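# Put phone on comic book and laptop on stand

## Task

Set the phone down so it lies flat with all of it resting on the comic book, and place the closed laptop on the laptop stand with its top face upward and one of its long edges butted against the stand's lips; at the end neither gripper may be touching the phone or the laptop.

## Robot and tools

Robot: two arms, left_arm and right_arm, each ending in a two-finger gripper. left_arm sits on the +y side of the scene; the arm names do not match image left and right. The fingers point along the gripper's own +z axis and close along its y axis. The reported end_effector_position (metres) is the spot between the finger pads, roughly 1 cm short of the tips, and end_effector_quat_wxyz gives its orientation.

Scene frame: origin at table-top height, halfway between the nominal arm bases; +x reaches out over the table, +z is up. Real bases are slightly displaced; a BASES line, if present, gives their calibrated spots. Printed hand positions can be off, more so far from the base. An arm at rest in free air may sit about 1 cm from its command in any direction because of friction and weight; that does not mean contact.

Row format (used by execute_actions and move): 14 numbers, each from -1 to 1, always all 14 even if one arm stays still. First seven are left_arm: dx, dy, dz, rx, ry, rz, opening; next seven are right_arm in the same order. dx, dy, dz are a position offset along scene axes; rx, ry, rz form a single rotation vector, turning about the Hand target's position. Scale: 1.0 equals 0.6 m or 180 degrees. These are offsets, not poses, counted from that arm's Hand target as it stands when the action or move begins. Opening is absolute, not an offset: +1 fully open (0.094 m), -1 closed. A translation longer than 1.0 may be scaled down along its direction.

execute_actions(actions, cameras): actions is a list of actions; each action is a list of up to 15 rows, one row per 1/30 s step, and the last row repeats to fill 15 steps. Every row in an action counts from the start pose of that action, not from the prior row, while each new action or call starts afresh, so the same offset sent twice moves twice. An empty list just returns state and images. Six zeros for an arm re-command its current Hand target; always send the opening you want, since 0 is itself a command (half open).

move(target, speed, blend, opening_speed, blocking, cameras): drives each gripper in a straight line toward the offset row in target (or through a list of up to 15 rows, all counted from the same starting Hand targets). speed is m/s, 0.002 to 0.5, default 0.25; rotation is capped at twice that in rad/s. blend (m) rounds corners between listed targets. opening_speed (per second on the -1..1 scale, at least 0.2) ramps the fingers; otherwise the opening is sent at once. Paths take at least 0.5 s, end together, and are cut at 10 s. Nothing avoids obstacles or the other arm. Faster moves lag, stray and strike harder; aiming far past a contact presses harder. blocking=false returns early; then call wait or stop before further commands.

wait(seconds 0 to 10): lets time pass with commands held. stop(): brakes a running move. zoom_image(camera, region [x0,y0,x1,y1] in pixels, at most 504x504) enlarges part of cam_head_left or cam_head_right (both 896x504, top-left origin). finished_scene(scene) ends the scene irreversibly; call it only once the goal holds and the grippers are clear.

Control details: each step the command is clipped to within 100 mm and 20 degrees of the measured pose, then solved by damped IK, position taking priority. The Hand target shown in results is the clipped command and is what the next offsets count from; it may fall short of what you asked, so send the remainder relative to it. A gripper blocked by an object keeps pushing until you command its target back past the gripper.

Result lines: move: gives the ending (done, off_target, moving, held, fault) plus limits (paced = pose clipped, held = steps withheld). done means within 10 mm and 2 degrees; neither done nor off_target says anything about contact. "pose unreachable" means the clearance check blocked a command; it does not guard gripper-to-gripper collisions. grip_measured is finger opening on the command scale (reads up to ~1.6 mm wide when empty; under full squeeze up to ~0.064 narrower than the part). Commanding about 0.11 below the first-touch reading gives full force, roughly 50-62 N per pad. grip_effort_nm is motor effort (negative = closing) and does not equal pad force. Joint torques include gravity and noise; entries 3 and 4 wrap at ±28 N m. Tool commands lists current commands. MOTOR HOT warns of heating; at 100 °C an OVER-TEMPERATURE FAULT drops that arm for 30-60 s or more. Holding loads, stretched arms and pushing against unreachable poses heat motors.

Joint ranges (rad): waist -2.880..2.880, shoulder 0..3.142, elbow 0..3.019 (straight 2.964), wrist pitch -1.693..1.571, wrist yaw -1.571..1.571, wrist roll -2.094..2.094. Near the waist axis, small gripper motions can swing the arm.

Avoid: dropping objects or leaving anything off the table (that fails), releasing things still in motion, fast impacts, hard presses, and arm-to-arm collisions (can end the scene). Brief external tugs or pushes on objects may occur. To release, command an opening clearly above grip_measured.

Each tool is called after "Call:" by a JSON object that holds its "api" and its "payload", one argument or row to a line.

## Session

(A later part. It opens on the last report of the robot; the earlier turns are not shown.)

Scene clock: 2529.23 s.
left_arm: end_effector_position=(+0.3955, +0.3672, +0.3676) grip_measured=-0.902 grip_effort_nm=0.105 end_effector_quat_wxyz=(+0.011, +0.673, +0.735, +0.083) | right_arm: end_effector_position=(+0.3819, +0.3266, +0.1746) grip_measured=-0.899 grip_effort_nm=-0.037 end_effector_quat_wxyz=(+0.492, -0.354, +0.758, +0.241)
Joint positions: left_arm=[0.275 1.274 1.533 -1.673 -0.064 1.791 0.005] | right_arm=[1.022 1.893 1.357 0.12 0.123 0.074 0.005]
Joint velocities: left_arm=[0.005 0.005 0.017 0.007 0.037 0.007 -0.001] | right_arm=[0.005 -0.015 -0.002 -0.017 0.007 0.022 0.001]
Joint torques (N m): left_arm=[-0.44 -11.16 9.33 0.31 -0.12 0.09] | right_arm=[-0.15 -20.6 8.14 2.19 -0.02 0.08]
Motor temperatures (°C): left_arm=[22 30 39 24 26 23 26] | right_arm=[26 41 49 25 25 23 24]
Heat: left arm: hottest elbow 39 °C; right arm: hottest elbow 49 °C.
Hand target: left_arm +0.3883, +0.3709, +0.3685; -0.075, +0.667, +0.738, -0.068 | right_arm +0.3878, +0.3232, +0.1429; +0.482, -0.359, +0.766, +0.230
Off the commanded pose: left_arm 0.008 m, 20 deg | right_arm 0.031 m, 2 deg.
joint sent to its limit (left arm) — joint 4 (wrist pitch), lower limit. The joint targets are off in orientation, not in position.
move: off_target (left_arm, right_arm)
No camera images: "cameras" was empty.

Call:
{"api": "move", "payload": {
  "target": [0,0,0,0,0,0,-0.9,0,0,-0.06,0,0,0,-0.9],
  "speed": 0.05,
  "cameras": ["cam_head_right"]
}}

Call:
{"api": "zoom_image", "payload": {
  "camera": "cam_head_right",
  "region": [200, 190, 340, 300]
}}

Scene clock: 2532.00 s.
left_arm: end_effector_position=(+0.3955, +0.3672, +0.3676) grip_measured=-0.902 grip_effort_nm=0.100 end_effector_quat_wxyz=(+0.011, +0.673, +0.735, +0.083) | right_arm: end_effector_position=(+0.3838, +0.3297, +0.1662) grip_measured=-0.899 grip_effort_nm=-0.042 end_effector_quat_wxyz=(+0.508, -0.347, +0.747, +0.252)
Joint positions: left_arm=[0.275 1.274 1.533 -1.673 -0.064 1.791 0.005] | right_arm=[1.022 1.917 1.337 0.211 0.123 0.073 0.005]
Joint velocities: left_arm=[-0.015 -0.005 -0.007 -0.002 0.022 0.037 -0.001] | right_arm=[0.005 -0.005 0.002 0.007 0.051 -0.066 -0.001]
Joint torques (N m): left_arm=[-0.85 -11.52 9.2 0.14 -0.11 0.09] | right_arm=[-0.03 -18.2 6.83 1.91 0 0.09]
Motor temperatures (°C): left_arm=[22 30 39 24 26 23 26] | right_arm=[26 41 49 25 25 23 24]
Heat: left arm: hottest elbow 39 °C; right arm: hottest elbow 49 °C.
Hand target: left_arm +0.3883, +0.3709, +0.3685; -0.075, +0.667, +0.738, -0.068 | right_arm +0.3875, +0.3230, +0.1068; +0.481, -0.359, +0.766, +0.230
Off the commanded pose: left_arm 0.008 m, 20 deg | right_arm 0.060 m, 5 deg.
joint sent to its limit (left arm) — joint 4 (wrist pitch), lower limit. The joint targets are off in orientation, not in position.
move: off_target (left_arm, right_arm)
Images, in order (width x height): cam_head_right 896x504.

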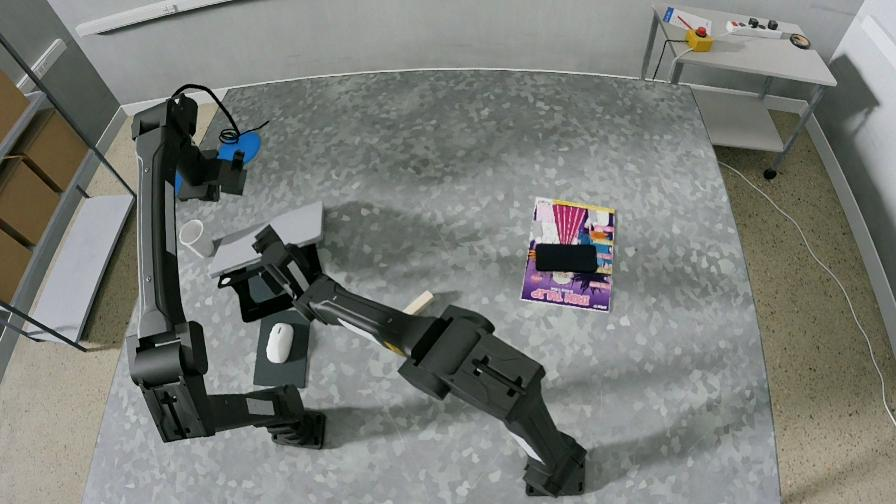

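Scaled by 3.600.

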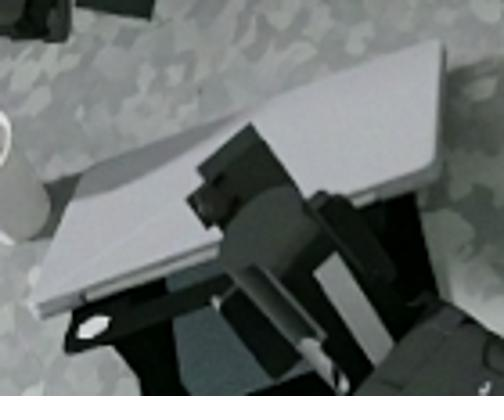

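Call:
{"api": "move", "payload": {
  "target": [0,0,0,0,0,0,-0.9,-0.01,0,-0.06,0,0,0,-0.9],
  "speed": 0.05,
  "cameras": ["cam_head_right"]
}}

Call:
{"api": "zoom_image", "payload": {
  "camera": "cam_head_right",
  "region": [200, 190, 340, 300]
}}

Scene clock: 2544.40 s.
left_arm: end_effector_position=(+0.3955, +0.3672, +0.3676) grip_measured=-0.902 grip_effort_nm=0.105 end_effector_quat_wxyz=(+0.011, +0.673, +0.735, +0.083) | right_arm: end_effector_position=(+0.3845, +0.3292, +0.1655) grip_measured=-0.899 grip_effort_nm=-0.042 end_effector_quat_wxyz=(+0.529, -0.337, +0.733, +0.264)
Joint positions: left_arm=[0.275 1.274 1.533 -1.673 -0.064 1.791 0.005] | right_arm=[1.022 1.928 1.309 0.311 0.128 0.073 0.005]
Joint velocities: left_arm=[0.005 -0.005 -0.002 0.007 0.007 -0.007 0] | right_arm=[-0.015 0.005 -0.002 -0.002 -0.007 0.022 -0.001]
Joint torques (N m): left_arm=[-0.44 -10.87 9.36 0.24 -0.11 0.08] | right_arm=[0.62 -15.74 5.65 1.36 0.1 0.12]
Motor temperatures (°C): left_arm=[22 30 39 24 26 23 26] | right_arm=[26 40 47 25 25 23 24]
Heat: left arm: hottest elbow 39 °C; right arm: hottest elbow 47 °C.
Hand target: left_arm +0.3883, +0.3709, +0.3685; -0.075, +0.667, +0.738, -0.068 | right_arm +0.3811, +0.3229, +0.0709; +0.481, -0.359, +0.766, +0.230
Off the commanded pose: left_arm 0.008 m, 20 deg | right_arm 0.095 m, 8 deg.
joint sent to its limit (left arm) — joint 4 (wrist pitch), lower limit. The joint targets are off in orientation, not in position.
move: off_target (left_arm, right_arm)
Images, in order (width x height): cam_head_right 896x504.

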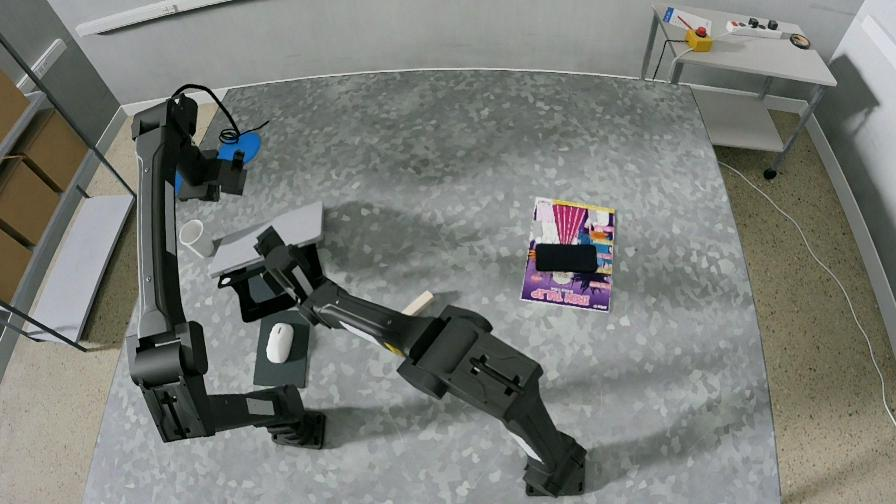

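Scaled by 3.600.

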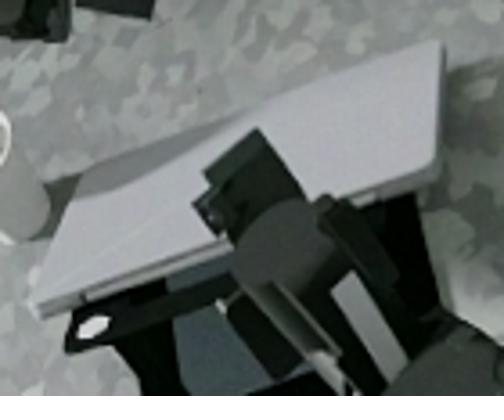

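Call:
{"api": "move", "payload": {
  "target": [0,0,0,0,0,0,-0.9,0.1,0,0.02,0,0,0,-0.9],
  "speed": 0.05,
  "cameras": ["cam_head_right"]
}}

Call:
{"api": "zoom_image", "payload": {
  "camera": "cam_head_right",
  "region": [200, 190, 340, 300]
}}

Scene clock: 2552.90 s.
left_arm: end_effector_position=(+0.3955, +0.3672, +0.3676) grip_measured=-0.902 grip_effort_nm=0.105 end_effector_quat_wxyz=(+0.011, +0.673, +0.735, +0.083) | right_arm: end_effector_position=(+0.4225, +0.3240, +0.1653) grip_measured=-0.899 grip_effort_nm=-0.046 end_effector_quat_wxyz=(+0.524, -0.347, +0.732, +0.265)
Joint positions: left_arm=[0.275 1.274 1.533 -1.673 -0.064 1.791 0.005] | right_arm=[0.961 1.961 1.37 0.275 0.053 0.042 0.005]
Joint velocities: left_arm=[0.005 -0.005 -0.012 -0.022 0.037 -0.066 0] | right_arm=[-0.015 0.005 -0.002 0.007 -0.051 0.095 -0.001]
Joint torques (N m): left_arm=[-0.5 -11.22 9.06 0.38 -0.13 0.12] | right_arm=[-0.97 -15.5 9.61 0.38 0.11 0.09]
Motor temperatures (°C): left_arm=[22 30 39 24 26 23 26] | right_arm=[26 39 46 25 25 23 24]
Heat: left arm: hottest elbow 39 °C; right arm: hottest elbow 46 °C.
Hand target: left_arm +0.3883, +0.3709, +0.3685; -0.075, +0.667, +0.738, -0.068 | right_arm +0.4412, +0.3220, +0.0827; +0.482, -0.358, +0.766, +0.230
Off the commanded pose: left_arm 0.008 m, 20 deg | right_arm 0.084 m, 8 deg.
joint sent to its limit (left arm) — joint 4 (wrist pitch), lower limit. The joint targets are off in orientation, not in position.
move: off_target (left_arm, right_arm)
Images, in order (width x height): cam_head_right 896x504.

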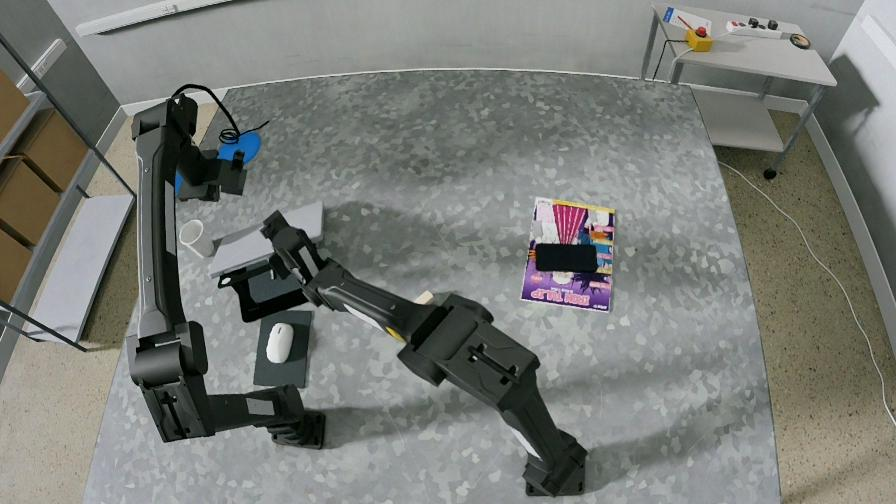

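Scaled by 3.600.

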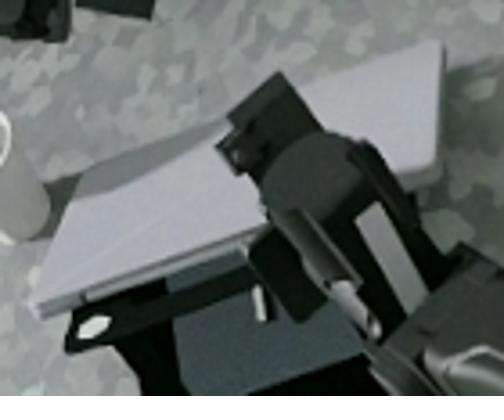

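Call:
{"api": "move", "payload": {
  "target": [0,0,0,0,0,0,-0.9,0.045,0,0.01,0,0,0,-0.9],
  "speed": 0.03,
  "cameras": ["cam_head_right"]
}}

Call:
{"api": "zoom_image", "payload": {
  "camera": "cam_head_right",
  "region": [200, 190, 340, 300]
}}

Scene clock: 2561.50 s.
left_arm: end_effector_position=(+0.3955, +0.3672, +0.3676) grip_measured=-0.902 grip_effort_nm=0.105 end_effector_quat_wxyz=(+0.011, +0.673, +0.735, +0.083) | right_arm: end_effector_position=(+0.4559, +0.3207, +0.1595) grip_measured=-0.899 grip_effort_nm=-0.037 end_effector_quat_wxyz=(+0.517, -0.342, +0.740, +0.260)
Joint positions: left_arm=[0.275 1.274 1.533 -1.673 -0.064 1.791 0.005] | right_arm=[0.917 2.003 1.436 0.232 0.022 0.042 0.005]
Joint velocities: left_arm=[-0.005 -0.005 0.012 -0.012 -0.007 0.022 0] | right_arm=[0.005 0.005 -0.007 0.012 -0.081 -0.007 0]
Joint torques (N m): left_arm=[-0.85 -11.63 9.16 0.24 -0.13 0.12] | right_arm=[-0.26 -17.49 9.84 0.62 0.06 -0.06]
Motor temperatures (°C): left_arm=[22 30 39 24 26 23 26] | right_arm=[26 39 46 25 25 23 24]
Heat: left arm: hottest elbow 39 °C; right arm: hottest elbow 46 °C.
Hand target: left_arm +0.3883, +0.3709, +0.3685; -0.075, +0.667, +0.738, -0.068 | right_arm +0.4683, +0.3216, +0.0882; +0.482, -0.359, +0.766, +0.230
Off the commanded pose: left_arm 0.008 m, 20 deg | right_arm 0.072 m, 6 deg.
joint sent to its limit (left arm) — joint 4 (wrist pitch), lower limit. The joint targets are off in orientation, not in position.
move: off_target (left_arm, right_arm)
Images, in order (width x height): cam_head_right 896x504.

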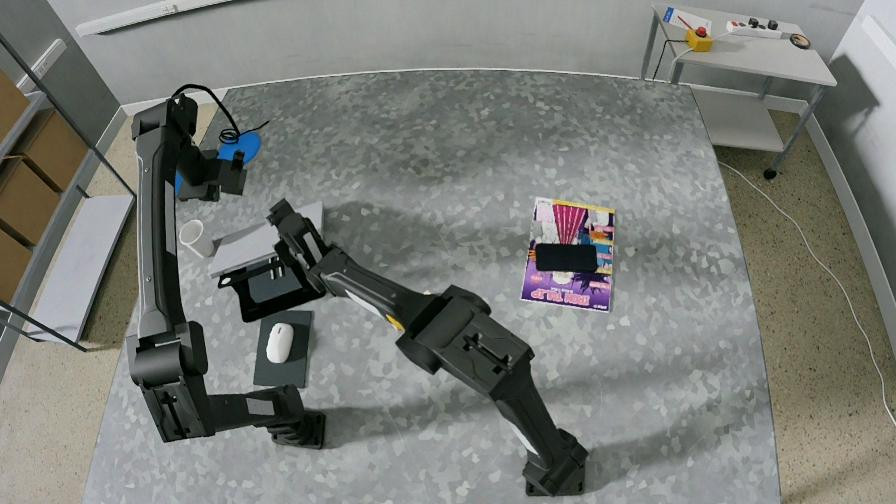

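Scaled by 3.600.

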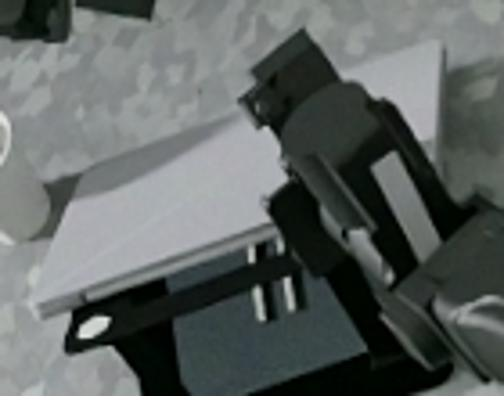

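Call:
{"api": "move", "payload": {
  "target": [
    [0,0,0,0,0,0,-0.9,0,0,0.24,0,0,0,-0.9],
    [0,0,0,0,0,0,-0.9,-0.1,-0.05,0.26,0,0,0,-0.9],
    [0,0,0,0,0,0,-0.9,-0.33,-0.3,0.26,0,0,0,-0.9]
  ],
  "speed": [0.08,0.15,0.2],
  "blend": 0.03,
  "cameras": ["cam_head_left","cam_head_right"]
}}

Call:
{"api": "zoom_image", "payload": {
  "camera": "cam_head_right",
  "region": [200, 190, 340, 300]
}}

Scene clock: 2571.37 s.
left_arm: end_effector_position=(+0.3955, +0.3672, +0.3676) grip_measured=-0.902 grip_effort_nm=0.105 end_effector_quat_wxyz=(+0.011, +0.673, +0.735, +0.083) | right_arm: end_effector_position=(+0.2770, +0.1466, +0.2491) grip_measured=-0.899 grip_effort_nm=-0.037 end_effector_quat_wxyz=(+0.483, -0.357, +0.767, +0.226)
Joint positions: left_arm=[0.275 1.274 1.533 -1.673 -0.064 1.791 0.005] | right_arm=[1.021 1.29 0.864 -0.024 0.138 0.068 0.005]
Joint velocities: left_arm=[-0.005 -0.005 -0.012 0.007 0.022 0.022 0] | right_arm=[-0.005 0.005 0.002 -0.002 0.051 -0.007 0]
Joint torques (N m): left_arm=[-0.15 -11.81 9.16 0.29 -0.11 0.09] | right_arm=[1.44 -13.68 8.09 1.74 0.15 0.23]
Motor temperatures (°C): left_arm=[22 29 39 24 26 23 26] | right_arm=[26 39 46 25 24 23 24]
Heat: left arm: hottest elbow 39 °C; right arm: hottest elbow 46 °C.
Hand target: left_arm +0.3883, +0.3709, +0.3685; -0.075, +0.667, +0.738, -0.068 | right_arm +0.2687, +0.1459, +0.2472; +0.482, -0.358, +0.766, +0.230
Off the commanded pose: left_arm 0.008 m, 20 deg | right_arm 0.010 m, 1 deg.
joint sent to its limit (left arm) — joint 4 (wrist pitch), lower limit. The joint targets are off in orientation, not in position.
move: off_target (left_arm)

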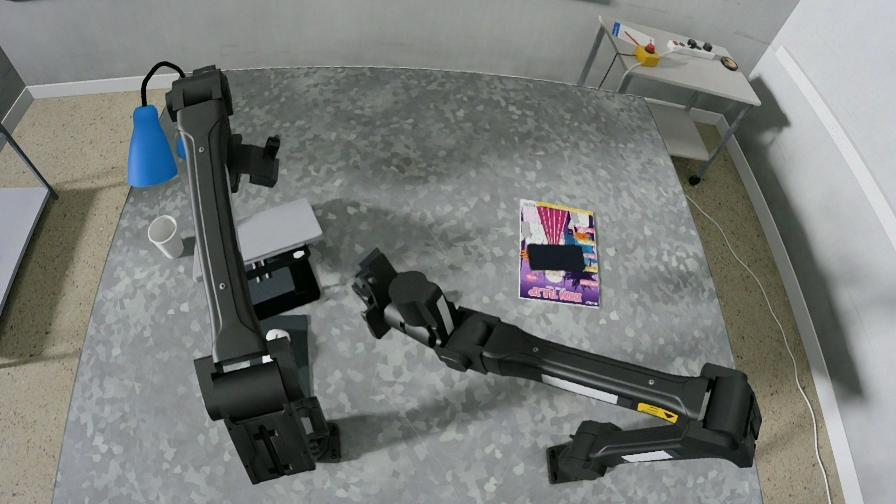

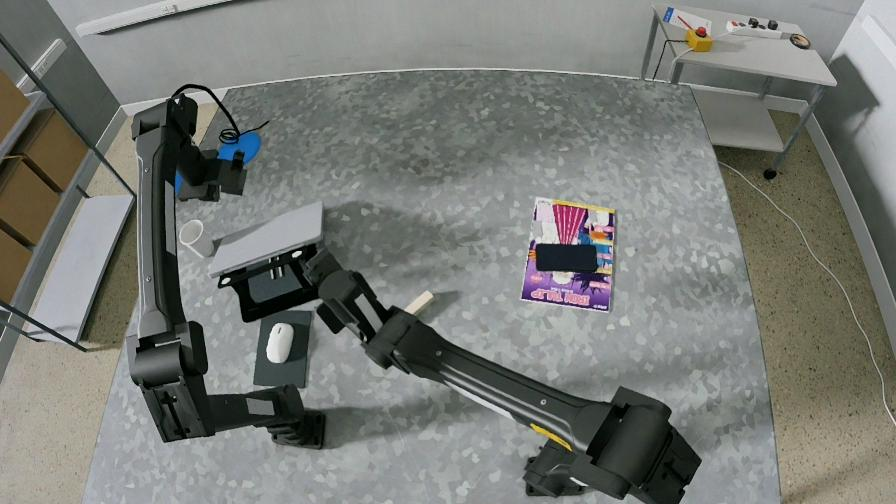

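Scaled by 3.600.

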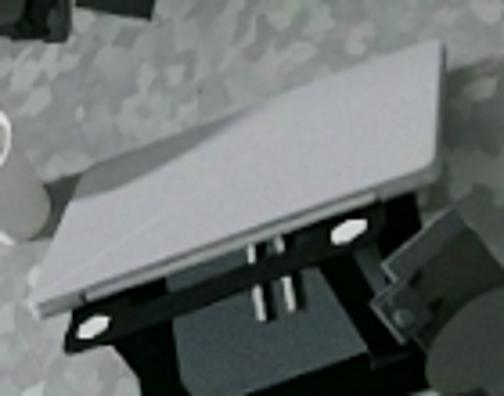

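Call:
{"api": "zoom_image", "payload": {
  "camera": "cam_head_left",
  "region": [235, 185, 345, 275]
}}

Scaled by 4.582.

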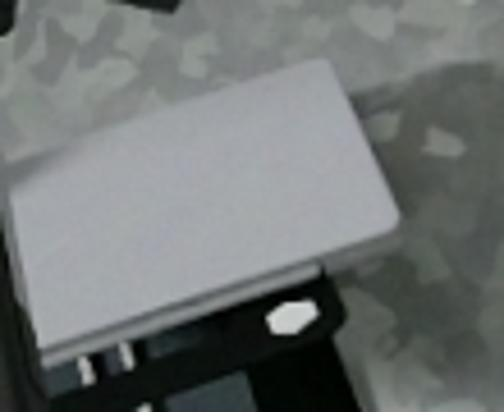

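Call:
{"api": "finished_scene", "payload": {
  "scene": 2
}}

The scene is finished.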